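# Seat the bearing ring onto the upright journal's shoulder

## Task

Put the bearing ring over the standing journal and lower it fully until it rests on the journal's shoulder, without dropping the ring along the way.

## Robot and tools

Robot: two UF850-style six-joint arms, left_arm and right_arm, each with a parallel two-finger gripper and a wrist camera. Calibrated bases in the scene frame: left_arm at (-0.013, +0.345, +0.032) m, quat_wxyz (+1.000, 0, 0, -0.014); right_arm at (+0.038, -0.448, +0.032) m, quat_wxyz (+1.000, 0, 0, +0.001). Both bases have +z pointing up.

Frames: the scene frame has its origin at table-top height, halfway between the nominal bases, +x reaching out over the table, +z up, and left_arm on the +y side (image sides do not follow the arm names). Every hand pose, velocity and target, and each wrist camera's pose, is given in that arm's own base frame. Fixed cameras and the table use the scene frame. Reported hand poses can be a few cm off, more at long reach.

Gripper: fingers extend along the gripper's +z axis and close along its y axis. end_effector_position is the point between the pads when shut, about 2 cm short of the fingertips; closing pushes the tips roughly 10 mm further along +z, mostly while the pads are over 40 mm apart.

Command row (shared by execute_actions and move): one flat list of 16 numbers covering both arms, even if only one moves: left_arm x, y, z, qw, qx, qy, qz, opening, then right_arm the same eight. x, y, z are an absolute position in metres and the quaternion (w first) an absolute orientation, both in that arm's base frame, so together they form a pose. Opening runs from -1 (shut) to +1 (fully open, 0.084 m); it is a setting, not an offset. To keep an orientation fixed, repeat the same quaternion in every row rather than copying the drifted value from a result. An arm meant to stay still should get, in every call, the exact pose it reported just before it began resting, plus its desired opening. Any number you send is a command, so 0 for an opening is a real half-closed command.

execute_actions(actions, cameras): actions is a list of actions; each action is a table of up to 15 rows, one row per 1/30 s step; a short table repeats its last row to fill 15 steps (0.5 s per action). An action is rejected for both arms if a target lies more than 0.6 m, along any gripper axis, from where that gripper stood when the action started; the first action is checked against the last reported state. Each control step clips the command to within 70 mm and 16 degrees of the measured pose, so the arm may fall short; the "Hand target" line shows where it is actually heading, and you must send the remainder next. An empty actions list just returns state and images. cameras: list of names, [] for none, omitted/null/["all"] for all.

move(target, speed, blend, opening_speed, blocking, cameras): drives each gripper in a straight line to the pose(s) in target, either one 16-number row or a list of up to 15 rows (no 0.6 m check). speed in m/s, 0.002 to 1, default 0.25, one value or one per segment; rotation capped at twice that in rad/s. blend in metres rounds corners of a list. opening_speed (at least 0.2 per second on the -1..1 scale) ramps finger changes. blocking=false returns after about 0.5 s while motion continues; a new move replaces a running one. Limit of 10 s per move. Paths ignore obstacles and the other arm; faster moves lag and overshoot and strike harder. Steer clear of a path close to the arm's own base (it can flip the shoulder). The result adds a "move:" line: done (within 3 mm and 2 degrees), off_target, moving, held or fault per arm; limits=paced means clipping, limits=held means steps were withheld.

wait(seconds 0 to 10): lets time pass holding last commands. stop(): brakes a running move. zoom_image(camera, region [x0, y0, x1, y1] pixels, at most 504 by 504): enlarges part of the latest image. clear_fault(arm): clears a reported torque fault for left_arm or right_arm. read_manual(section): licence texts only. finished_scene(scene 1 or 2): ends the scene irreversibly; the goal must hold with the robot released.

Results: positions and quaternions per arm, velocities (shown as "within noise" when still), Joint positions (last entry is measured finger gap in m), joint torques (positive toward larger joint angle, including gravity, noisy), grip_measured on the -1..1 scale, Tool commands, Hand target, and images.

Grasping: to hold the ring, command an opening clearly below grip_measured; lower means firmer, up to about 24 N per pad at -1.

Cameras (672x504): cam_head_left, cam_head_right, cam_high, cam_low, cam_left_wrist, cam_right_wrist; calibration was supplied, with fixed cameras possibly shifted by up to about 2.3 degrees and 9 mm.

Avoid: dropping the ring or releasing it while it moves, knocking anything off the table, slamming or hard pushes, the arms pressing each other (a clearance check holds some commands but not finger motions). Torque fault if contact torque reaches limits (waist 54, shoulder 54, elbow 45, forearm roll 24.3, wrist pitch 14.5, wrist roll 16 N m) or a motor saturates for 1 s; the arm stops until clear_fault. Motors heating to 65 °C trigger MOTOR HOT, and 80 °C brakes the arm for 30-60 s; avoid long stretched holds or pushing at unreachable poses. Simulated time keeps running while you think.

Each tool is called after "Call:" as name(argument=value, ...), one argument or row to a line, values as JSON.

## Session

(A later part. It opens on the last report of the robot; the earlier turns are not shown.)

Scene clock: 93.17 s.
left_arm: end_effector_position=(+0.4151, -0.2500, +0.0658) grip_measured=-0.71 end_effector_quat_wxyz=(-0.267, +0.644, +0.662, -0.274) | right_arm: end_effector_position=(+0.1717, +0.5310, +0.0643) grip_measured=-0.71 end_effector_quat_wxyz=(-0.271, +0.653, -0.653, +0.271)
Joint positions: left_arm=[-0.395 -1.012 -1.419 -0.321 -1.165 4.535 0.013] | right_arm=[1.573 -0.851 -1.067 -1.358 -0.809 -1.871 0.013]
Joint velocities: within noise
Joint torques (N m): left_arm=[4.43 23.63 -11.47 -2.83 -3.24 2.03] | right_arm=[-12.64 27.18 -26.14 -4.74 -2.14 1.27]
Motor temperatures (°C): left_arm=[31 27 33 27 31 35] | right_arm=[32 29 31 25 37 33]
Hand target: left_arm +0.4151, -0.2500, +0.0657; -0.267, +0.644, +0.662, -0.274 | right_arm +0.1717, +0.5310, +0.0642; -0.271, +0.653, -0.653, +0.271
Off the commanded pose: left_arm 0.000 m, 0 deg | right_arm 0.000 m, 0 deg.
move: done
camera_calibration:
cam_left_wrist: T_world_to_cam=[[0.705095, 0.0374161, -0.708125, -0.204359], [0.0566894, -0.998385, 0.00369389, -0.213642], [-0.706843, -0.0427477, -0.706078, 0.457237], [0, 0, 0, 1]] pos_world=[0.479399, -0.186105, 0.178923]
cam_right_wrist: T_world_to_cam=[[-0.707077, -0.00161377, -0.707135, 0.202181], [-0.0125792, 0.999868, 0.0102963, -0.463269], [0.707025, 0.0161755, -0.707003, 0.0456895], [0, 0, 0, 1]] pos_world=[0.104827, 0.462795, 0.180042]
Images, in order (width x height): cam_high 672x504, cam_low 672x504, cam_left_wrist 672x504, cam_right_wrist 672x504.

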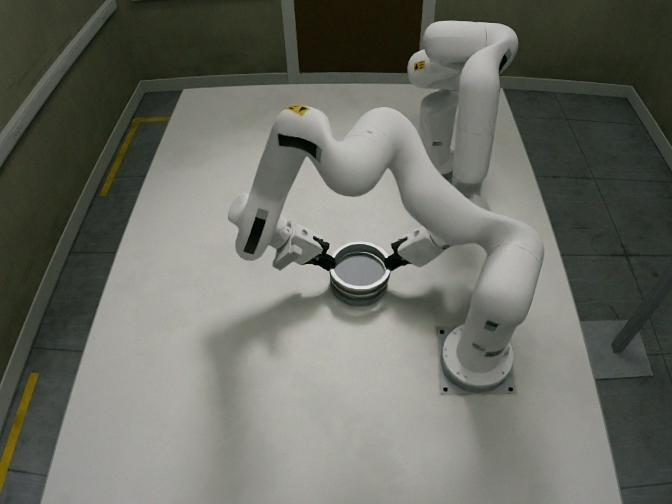

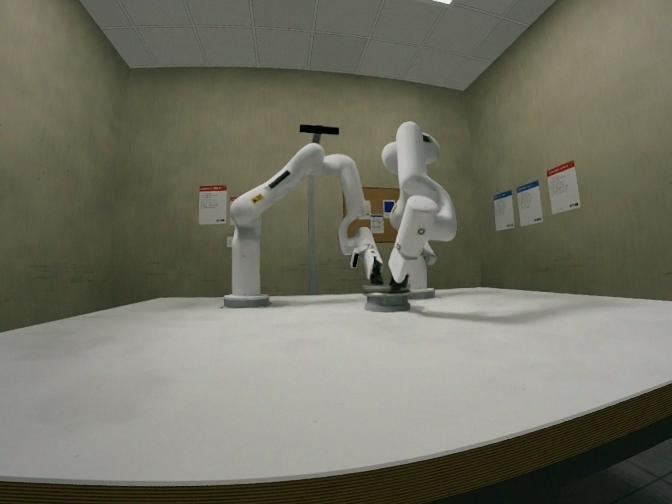

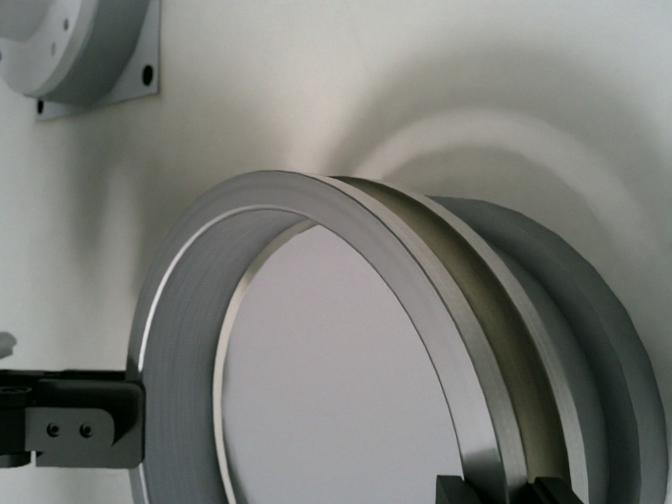

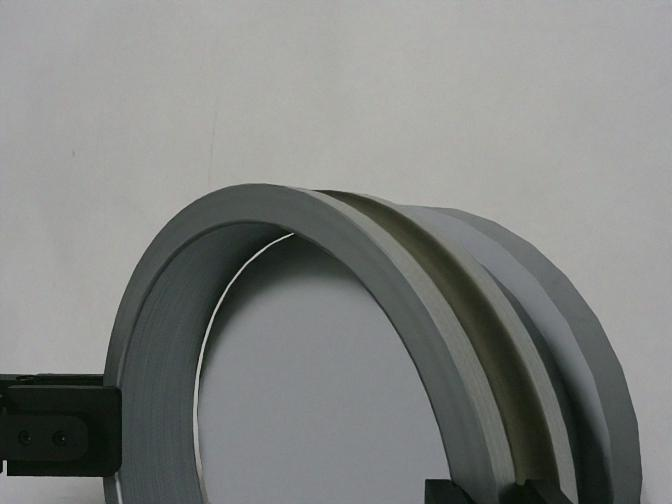

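Call:
move(
  target=[
    [0.4163,-0.2507,0.0657,0.2668,-0.6442,-0.6624,0.2744,-1,0.1729,0.5304,0.0642,-0.2706,0.6533,-0.6533,0.2706,-1],
    [0.4163,-0.2507,0.0637,0.2668,-0.6442,-0.6624,0.2744,-1,0.1729,0.5304,0.0622,-0.2706,0.6533,-0.6533,0.2706,-1],
  ],
  speed=0.02,
  cameras=["cam_left_wrist","cam_right_wrist","cam_high","cam_low"],
)

Call:
zoom_image(
  camera="cam_left_wrist",
  region=[180, 200, 484, 504],
)

Call:
zoom_image(
  camera="cam_right_wrist",
  region=[170, 200, 474, 504],
)

Call:
zoom_image(
  camera="cam_high",
  region=[328, 236, 392, 300],
)

Scene clock: 103.70 s.
left_arm: end_effector_position=(+0.4163, -0.2507, +0.0639) grip_measured=-0.71 end_effector_quat_wxyz=(-0.267, +0.644, +0.662, -0.274) | right_arm: end_effector_position=(+0.1729, +0.5303, +0.0623) grip_measured=-0.71 end_effector_quat_wxyz=(-0.271, +0.653, -0.653, +0.271)
Joint positions: left_arm=[-0.395 -1.019 -1.425 -0.322 -1.166 4.535 0.013] | right_arm=[1.571 -0.854 -1.066 -1.363 -0.807 -1.866 0.013]
Joint velocities: within noise
Joint torques (N m): left_arm=[-10.64 23.16 -11.12 -2.71 -3.04 -1.03] | right_arm=[-12.68 31.67 -26.22 -4.39 -2.33 1.2]
Motor temperatures (°C): left_arm=[31 27 32 27 31 35] | right_arm=[32 29 31 25 37 33]
Hand target: left_arm +0.4163, -0.2507, +0.0637; -0.267, +0.644, +0.662, -0.274 | right_arm +0.1729, +0.5304, +0.0622; -0.271, +0.653, -0.653, +0.271
Off the commanded pose: left_arm 0.000 m, 0 deg | right_arm 0.000 m, 0 deg.
move: done
camera_calibration:
cam_left_wrist: T_world_to_cam=[[0.704943, 0.0374794, -0.708273, -0.206483], [0.0566651, -0.998387, 0.00356748, -0.214368], [-0.706996, -0.0426492, -0.70593, 0.456709], [0, 0, 0, 1]] pos_world=[0.480598, -0.186805, 0.176923]
cam_right_wrist: T_world_to_cam=[[-0.707176, -0.00168691, -0.707036, 0.201641], [-0.0125588, 0.999869, 0.0101757, -0.462515], [0.706926, 0.0160755, -0.707105, 0.0435128], [0, 0, 0, 1]] pos_world=[0.106027, 0.462095, 0.178042]
Images, in order (width x height): cam_high 672x504, cam_low 672x504, cam_left_wrist 672x504, cam_right_wrist 672x504.

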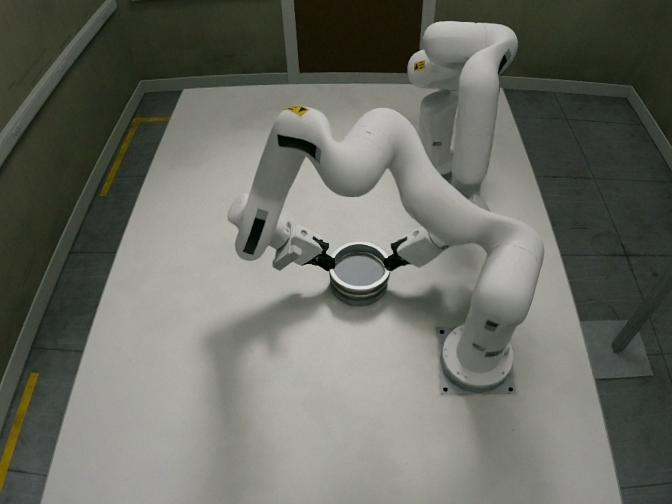

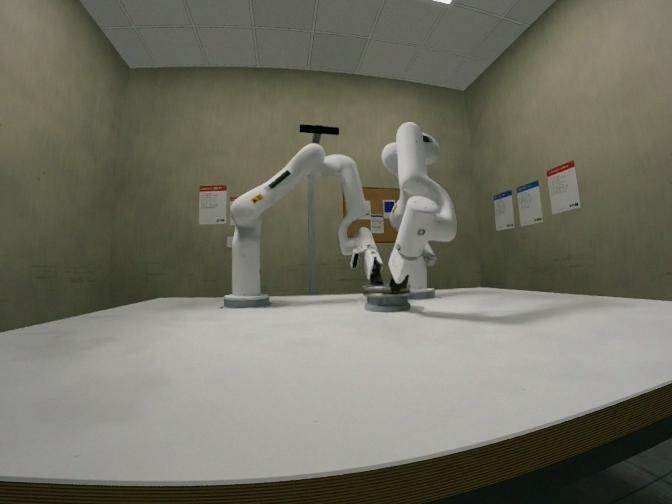

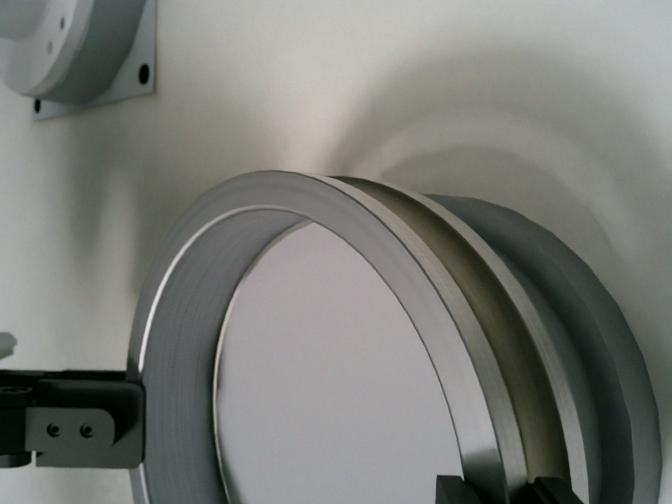

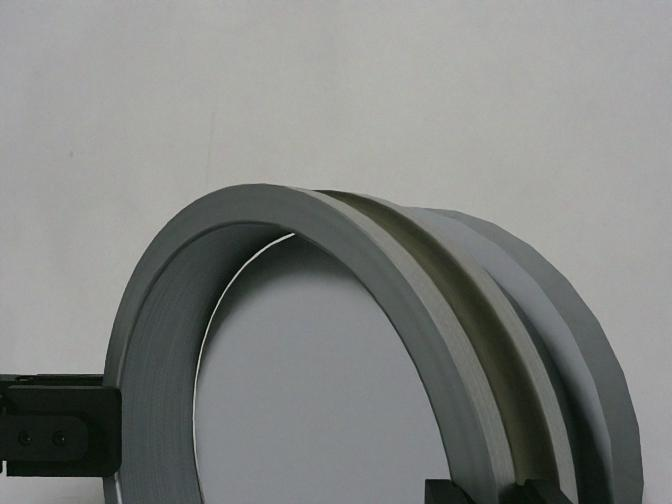

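Scaled by 1.658 from the camera's 672x504 image, which has a finer 960x720 frame.

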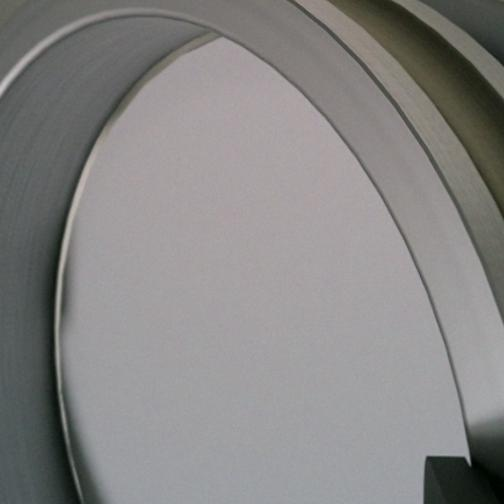

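Scaled by 1.658 from the camera's 672x504 image, which has a finer 960x720 frame.

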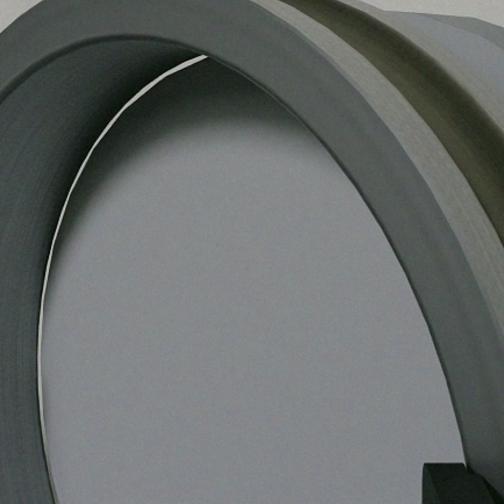

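Scaled by 7.875 from the camera's 672x504 image, which has a finer 960x720 frame.

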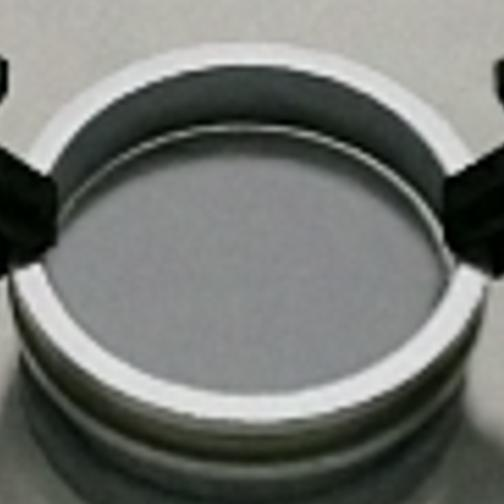

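Call:
move(
  target=[0.4163,-0.2507,0.0567,0.2668,-0.6442,-0.6624,0.2744,-1,0.1729,0.5304,0.0552,-0.2706,0.6533,-0.6533,0.2706,-1],
  speed=0.012,
  cameras=["cam_left_wrist","cam_right_wrist","cam_high","cam_low"],
)

Call:
zoom_image(
  camera="cam_high",
  region=[328, 236, 392, 300],
)

Call:
zoom_image(
  camera="cam_low",
  region=[355, 275, 425, 315],
)

Scene clock: 108.60 s.
left_arm: end_effector_position=(+0.4163, -0.2507, +0.0568) grip_measured=-0.71 end_effector_quat_wxyz=(-0.267, +0.644, +0.662, -0.274) | right_arm: end_effector_position=(+0.1729, +0.5304, +0.0553) grip_measured=-0.72 end_effector_quat_wxyz=(-0.271, +0.653, -0.653, +0.271)
Joint positions: left_arm=[-0.395 -1.032 -1.431 -0.323 -1.158 4.538 0.013] | right_arm=[1.571 -0.87 -1.072 -1.373 -0.805 -1.852 0.012]
Joint velocities: within noise
Joint torques (N m): left_arm=[-8.98 21.52 -8.11 -3.16 -4.22 2.04] | right_arm=[-7.45 29.82 -26.04 -4.24 -1.65 1.33]
Motor temperatures (°C): left_arm=[31 27 32 27 31 35] | right_arm=[32 29 31 25 37 33]
Hand target: left_arm +0.4163, -0.2507, +0.0567; -0.267, +0.644, +0.662, -0.274 | right_arm +0.1729, +0.5304, +0.0552; -0.271, +0.653, -0.653, +0.271
Off the commanded pose: left_arm 0.000 m, 0 deg | right_arm 0.000 m, 0 deg.
move: done
camera_calibration:
cam_left_wrist: T_world_to_cam=[[0.705195, 0.0374208, -0.708025, -0.211617], [0.0566922, -0.998385, 0.00369855, -0.214378], [-0.706743, -0.0427477, -0.706178, 0.45167], [0, 0, 0, 1]] pos_world=[0.480599, -0.186805, 0.169922]
cam_right_wrist: T_world_to_cam=[[-0.707177, -0.00154549, -0.707034, 0.196627], [-0.0125295, 0.999868, 0.0103464, -0.462575], [0.706925, 0.0161756, -0.707103, 0.0385151], [0, 0, 0, 1]] pos_world=[0.106027, 0.462195, 0.171042]
Images, in order (width x height): cam_high 672x504, cam_low 672x504, cam_left_wrist 672x504, cam_right_wrist 672x504.

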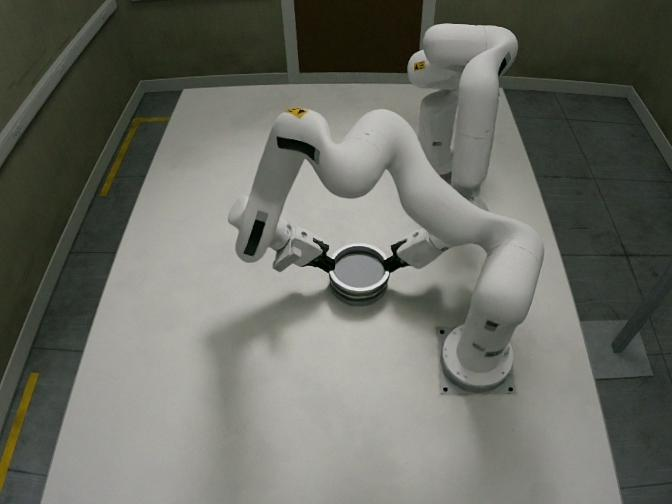

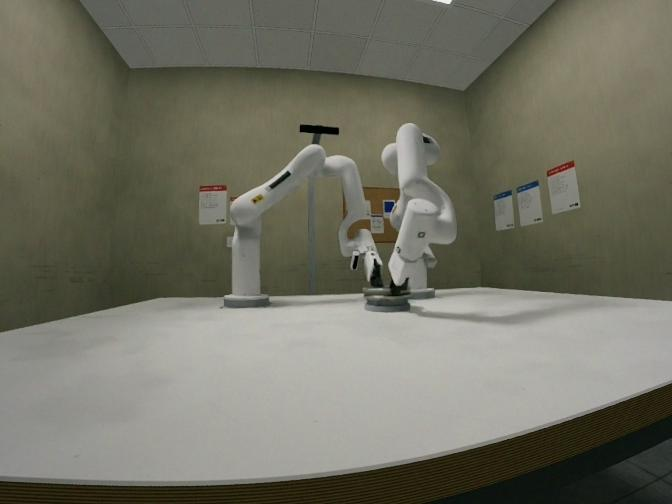

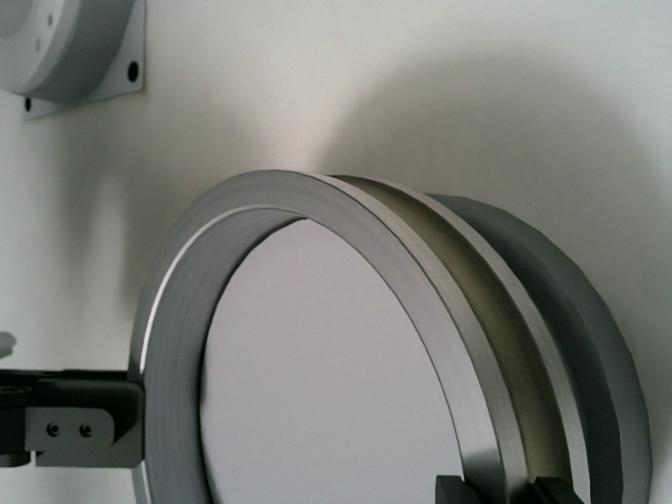

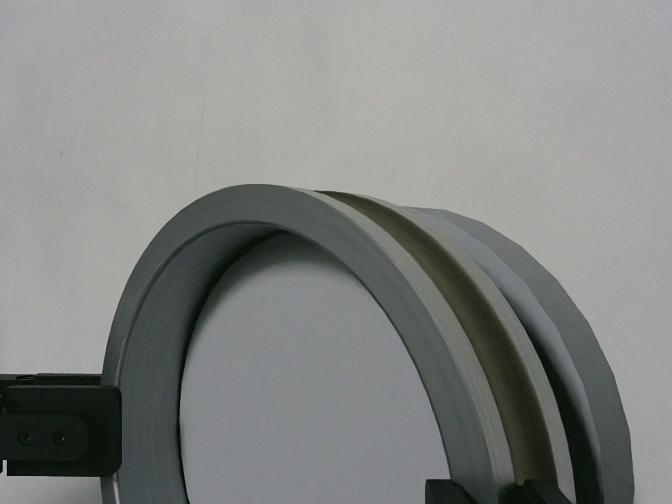

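Scaled by 7.875 from the camera's 672x504 image, which has a finer 960x720 frame.

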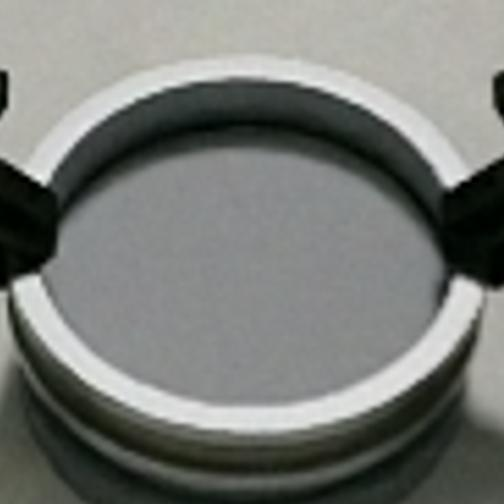

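Scaled by 7.200 from the camera's 672x504 image, which has a finer 960x720 frame.

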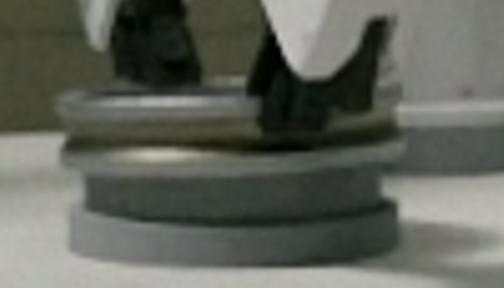

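Call:
move(
  target=[0.4163,-0.2507,0.0477,0.2668,-0.6442,-0.6624,0.2744,-1,0.1729,0.5304,0.0462,-0.2706,0.6533,-0.6533,0.2706,-1],
  speed=0.012,
  cameras=["cam_low"],
)

Call:
zoom_image(
  camera="cam_low",
  region=[355, 275, 425, 315],
)

Call:
move(
  target=[0.4163,-0.2507,0.0362,0.2668,-0.6442,-0.6624,0.2744,-1,0.1729,0.5304,0.0347,-0.2706,0.6533,-0.6533,0.2706,-1],
  speed=0.012,
  cameras=["cam_low","cam_high"],
)

Call:
zoom_image(
  camera="cam_low",
  region=[355, 275, 425, 315],
)

Call:
zoom_image(
  camera="cam_high",
  region=[328, 236, 392, 300],
)

Scene clock: 116.77 s.
left_arm: end_effector_position=(+0.4163, -0.2507, +0.0478) grip_measured=-0.71 end_effector_quat_wxyz=(-0.267, +0.644, +0.662, -0.274) | right_arm: end_effector_position=(+0.1729, +0.5304, +0.0463) grip_measured=-0.72 end_effector_quat_wxyz=(-0.271, +0.653, -0.653, +0.271)
Joint positions: left_arm=[-0.395 -1.05 -1.438 -0.324 -1.148 4.541 0.013] | right_arm=[1.571 -0.89 -1.079 -1.385 -0.803 -1.835 0.012]
Joint velocities: within noise
Joint torques (N m): left_arm=[-7.9 22.29 -8.18 -3.67 -3.96 2.06] | right_arm=[-4.25 29.23 -23.9 -4.01 -1.14 1.4]
Motor temperatures (°C): left_arm=[31 27 32 27 31 35] | right_arm=[32 29 31 25 36 33]
Hand target: left_arm +0.4163, -0.2507, +0.0477; -0.267, +0.644, +0.662, -0.274 | right_arm +0.1729, +0.5304, +0.0462; -0.271, +0.653, -0.653, +0.271
Off the commanded pose: left_arm 0.000 m, 0 deg | right_arm 0.000 m, 0 deg.
move: done
Images, in order (width x height): cam_low 672x504.

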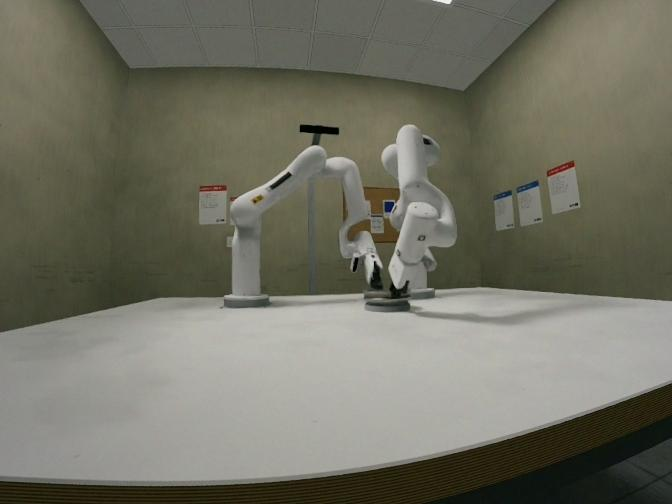

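Scaled by 7.200 from the camera's 672x504 image, which has a finer 960x720 frame.

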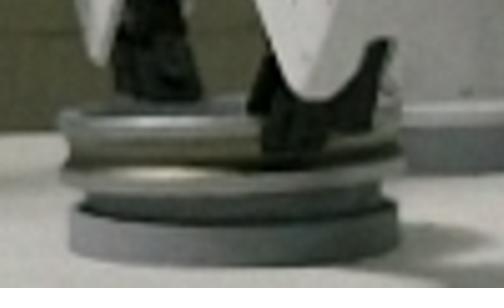

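Scene clock: 118.03 s.
left_arm: end_effector_position=(+0.4163, -0.2507, +0.0363) grip_measured=-0.71 end_effector_quat_wxyz=(-0.267, +0.644, +0.662, -0.274) | right_arm: end_effector_position=(+0.1729, +0.5304, +0.0348) grip_measured=-0.72 end_effector_quat_wxyz=(-0.271, +0.653, -0.653, +0.271)
Joint positions: left_arm=[-0.395 -1.072 -1.448 -0.326 -1.136 4.546 0.013] | right_arm=[1.571 -0.916 -1.089 -1.4 -0.8 -1.813 0.012]
Joint velocities: within noise
Joint torques (N m): left_arm=[-6.51 22.1 -9.49 -3.91 -4.26 1.93] | right_arm=[-3.96 24.4 -20.08 -2.85 0.64 1.16]
Motor temperatures (°C): left_arm=[31 27 32 27 31 35] | right_arm=[32 29 31 25 36 33]
Hand target: left_arm +0.4163, -0.2507, +0.0362; -0.267, +0.644, +0.662, -0.274 | right_arm +0.1729, +0.5304, +0.0347; -0.271, +0.653, -0.653, +0.271
Off the commanded pose: left_arm 0.000 m, 0 deg | right_arm 0.000 m, 0 deg.
move: done
Images, in order (width x height): cam_high 672x504, cam_low 672x504.

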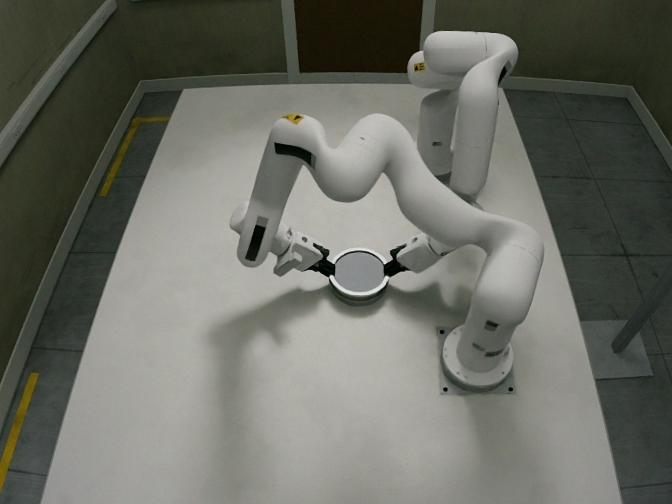

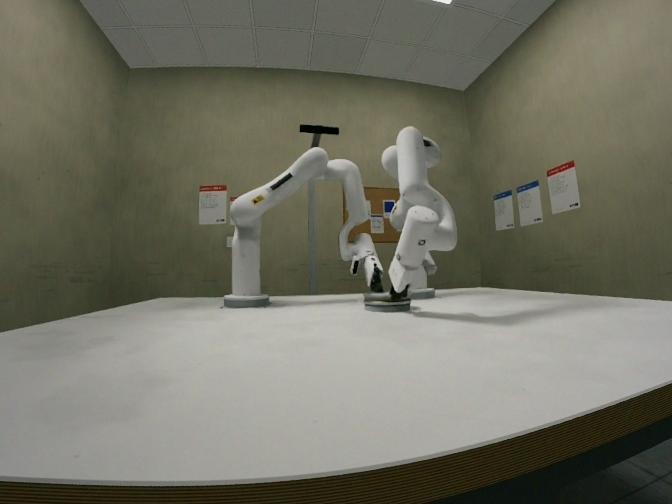

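Scaled by 7.200 from the camera's 672x504 image, which has a finer 960x720 frame.

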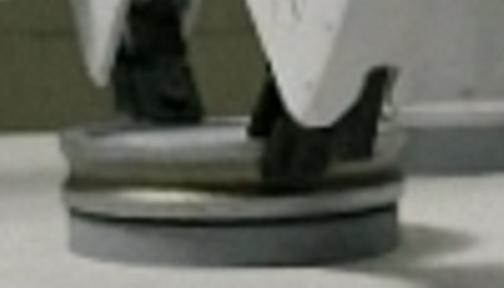

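Scaled by 7.875 from the camera's 672x504 image, which has a finer 960x720 frame.

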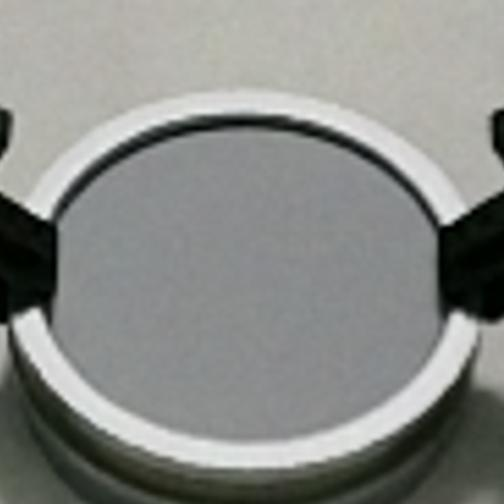

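Call:
move(
  target=[
    [0.4163,-0.2507,0.0327,0.2668,-0.6442,-0.6624,0.2744,-1,0.1729,0.5304,0.0313,-0.2706,0.6533,-0.6533,0.2706,-1],
    [0.4163,-0.2507,0.0327,0.2668,-0.6442,-0.6624,0.2744,-0.45,0.1729,0.5304,0.0313,-0.2706,0.6533,-0.6533,0.2706,-0.45],
  ],
  speed=0.007,
  opening_speed=0.25,
  cameras=["cam_low","cam_high"],
)

Call:
zoom_image(
  camera="cam_low",
  region=[355, 275, 425, 315],
)

Call:
zoom_image(
  camera="cam_high",
  region=[328, 236, 392, 300],
)

Call:
move(
  target=[
    [0.4445,-0.2515,0.061,0.2668,-0.6442,-0.6624,0.2744,-0.45,0.1446,0.5304,0.0596,-0.2706,0.6533,-0.6533,0.2706,-0.45],
    [0.49,-0.254,0.15,0.2668,-0.6442,-0.6624,0.2744,-0.45,0.12,0.40,0.16,-0.2706,0.6533,-0.6533,0.2706,-0.45],
  ],
  speed=[0.05, 0.2],
)

Call:
zoom_image(
  camera="cam_low",
  region=[355, 275, 425, 315],
)

Call:
zoom_image(
  camera="cam_high",
  region=[320, 236, 400, 316],
)

Scene clock: 128.90 s.
left_arm: end_effector_position=(+0.4162, -0.2507, +0.0327) grip_measured=-0.47 end_effector_quat_wxyz=(-0.267, +0.644, +0.662, -0.274) | right_arm: end_effector_position=(+0.1729, +0.5304, +0.0312) grip_measured=-0.47 end_effector_quat_wxyz=(-0.271, +0.653, -0.653, +0.271)
Joint positions: left_arm=[-0.395 -1.08 -1.451 -0.327 -1.132 4.547 0.024] | right_arm=[1.571 -0.924 -1.092 -1.405 -0.799 -1.806 0.024]
Joint velocities: within noise
Joint torques (N m): left_arm=[-5.25 36.7 -13.6 0.4 -2.35 1.88] | right_arm=[1.32 44.31 -5 -1.66 -4.43 1.11]
Motor temperatures (°C): left_arm=[31 27 32 27 31 35] | right_arm=[32 29 31 25 36 33]
Hand target: left_arm +0.4163, -0.2507, +0.0327; -0.267, +0.644, +0.662, -0.274 | right_arm +0.1729, +0.5304, +0.0313; -0.271, +0.653, -0.653, +0.271
Off the commanded pose: left_arm 0.000 m, 0 deg | right_arm 0.000 m, 0 deg.
move: done
Images, in order (width x height): cam_high 672x504, cam_low 672x504.

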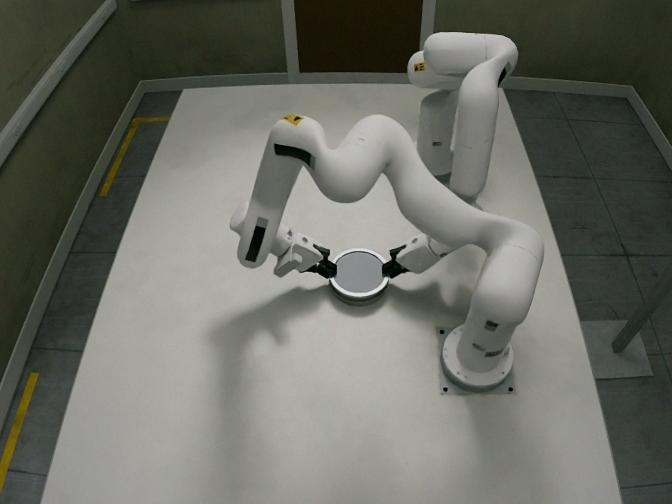

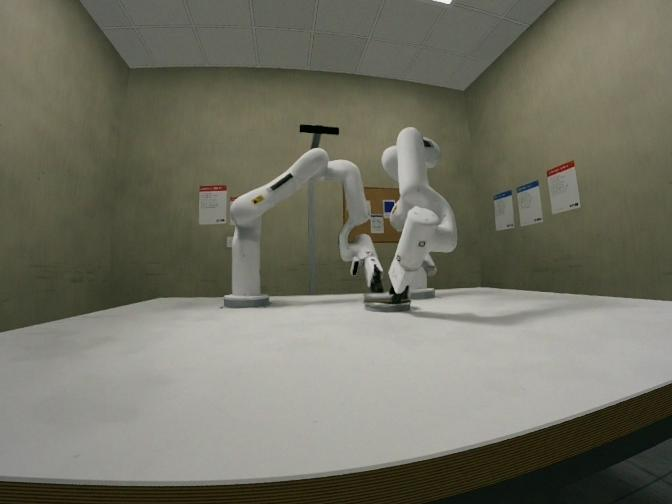

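Scaled by 7.200 from the camera's 672x504 image, which has a finer 960x720 frame.

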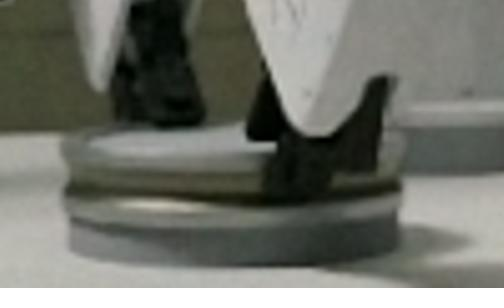

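Scaled by 7.875 from the camera's 672x504 image, which has a finer 960x720 frame.

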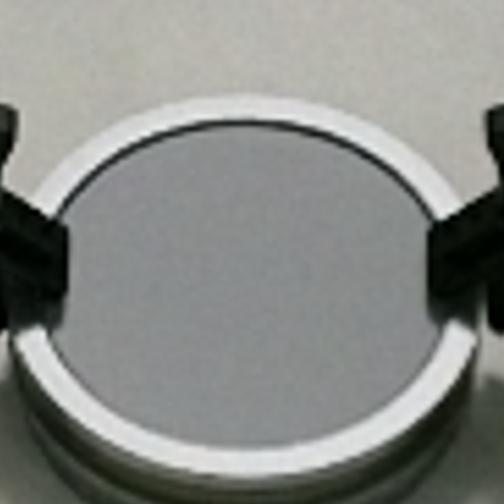

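Scene clock: 131.27 s.
left_arm: end_effector_position=(+0.4900, -0.2540, +0.1500) grip_measured=-0.47 end_effector_quat_wxyz=(-0.267, +0.644, +0.662, -0.274) | right_arm: end_effector_position=(+0.1200, +0.4000, +0.1599) grip_measured=-0.47 end_effector_quat_wxyz=(-0.271, +0.653, -0.653, +0.271)
Joint positions: left_arm=[-0.36 -1.012 -1.663 -0.274 -1.404 4.478 0.024] | right_arm=[1.702 -0.44 -0.655 -1.239 -0.835 -1.861 0.024]
Joint velocities: within noise
Joint torques (N m): left_arm=[7.19 42.6 -17.83 2.71 -3.44 -1.8] | right_arm=[7.39 35.55 -4.48 2.46 -4.28 -0.74]
Motor temperatures (°C): left_arm=[31 27 32 27 31 35] | right_arm=[32 29 31 25 36 33]
Hand target: left_arm +0.4900, -0.2540, +0.1500; -0.267, +0.644, +0.662, -0.274 | right_arm +0.1200, +0.4000, +0.1600; -0.271, +0.653, -0.653, +0.271
Off the commanded pose: left_arm 0.000 m, 0 deg | right_arm 0.000 m, 0 deg.
move: done
camera_calibration:
cam_left_wrist: T_world_to_cam=[[0.705144, 0.0374185, -0.708076, -0.197437], [0.0566925, -0.998385, 0.00369784, -0.222196], [-0.706794, -0.0427501, -0.706127, 0.569446], [0, 0, 0, 1]] pos_world=[0.554299, -0.190105, 0.263122]
cam_right_wrist: T_world_to_cam=[[-0.707077, -0.00161377, -0.707135, 0.233016], [-0.0125792, 0.999868, 0.0102963, -0.333921], [0.707025, 0.0161755, -0.707003, 0.151951], [0, 0, 0, 1]] pos_world=[0.0531266, 0.331795, 0.275642]

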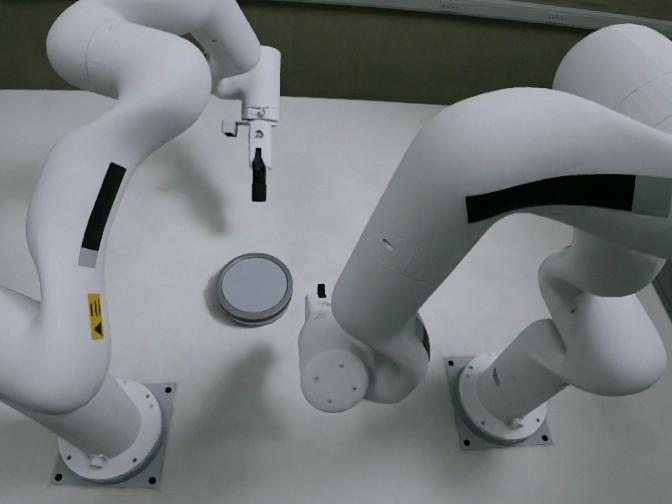

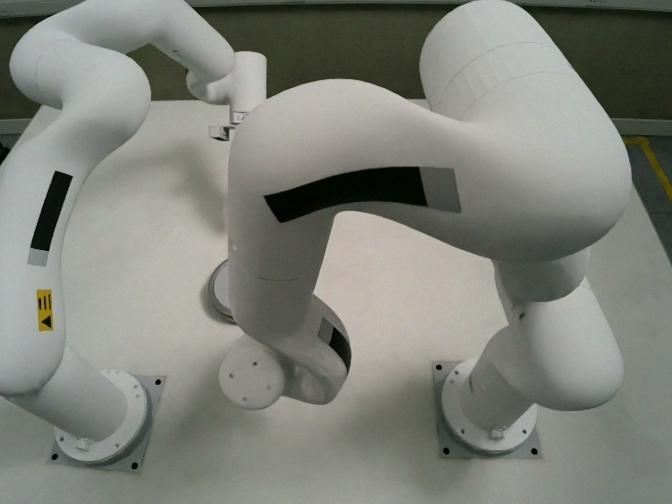

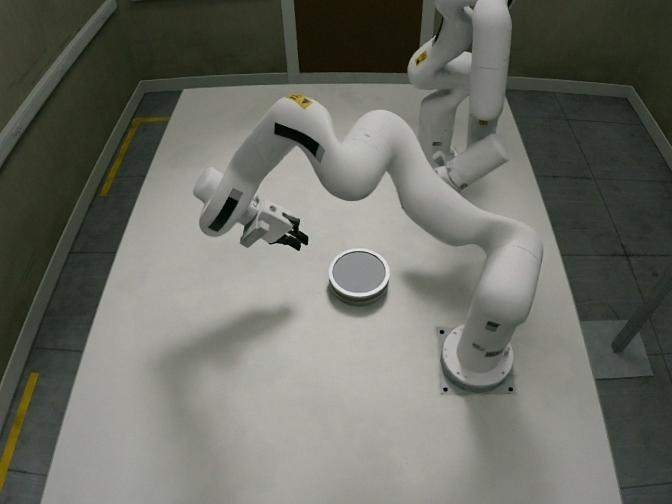

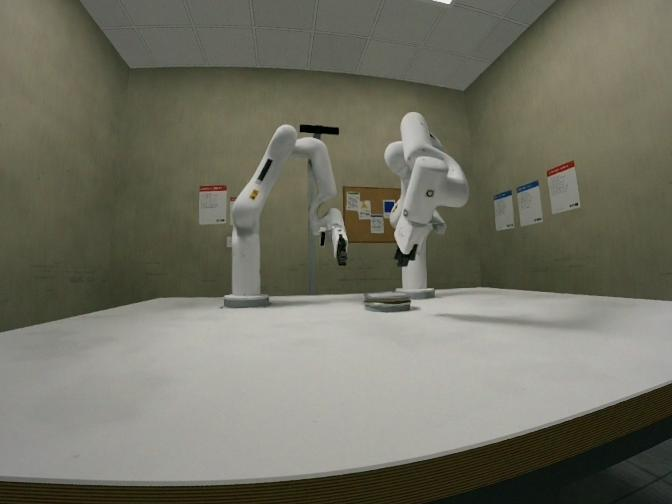

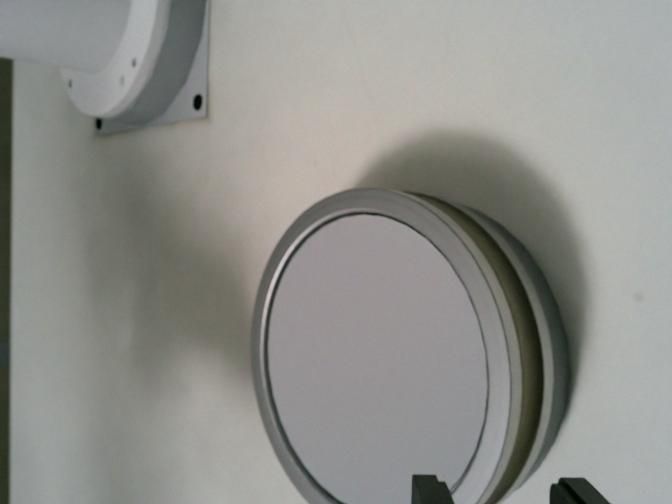

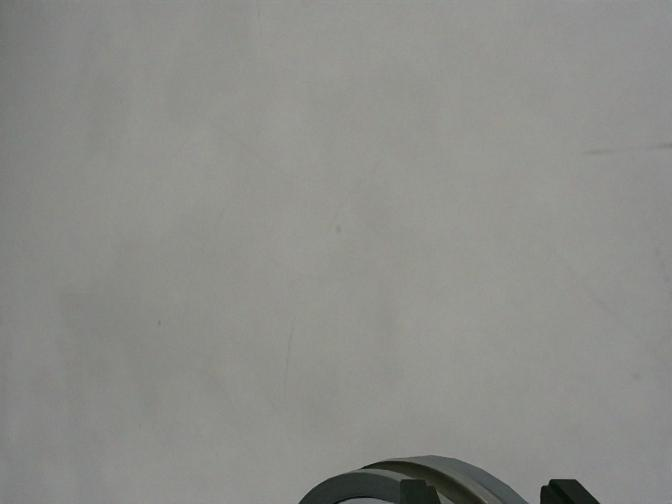

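Scaled by 7.200 from the camera's 672x504 image, which has a finer 960x720 frame.

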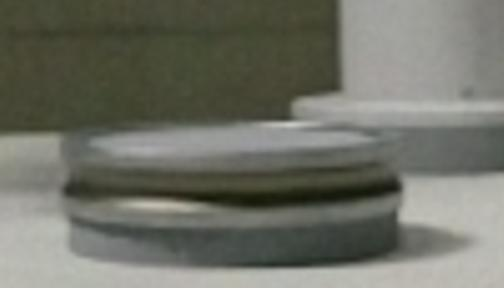

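Scaled by 6.300 from the camera's 672x504 image, which has a finer 960x720 frame.

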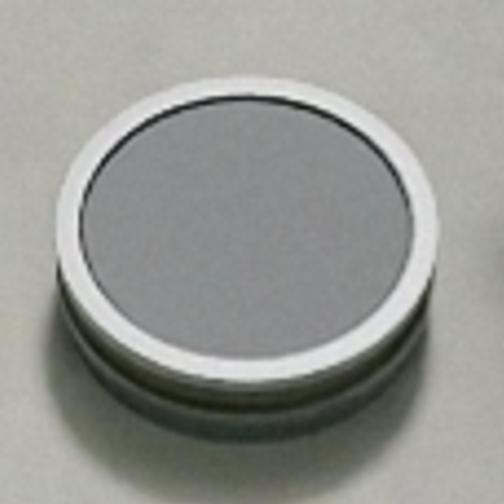

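Same seated result as scene 1.

Call:
finished_scene(
  scene=2,
)

The scene is finished: the task was done.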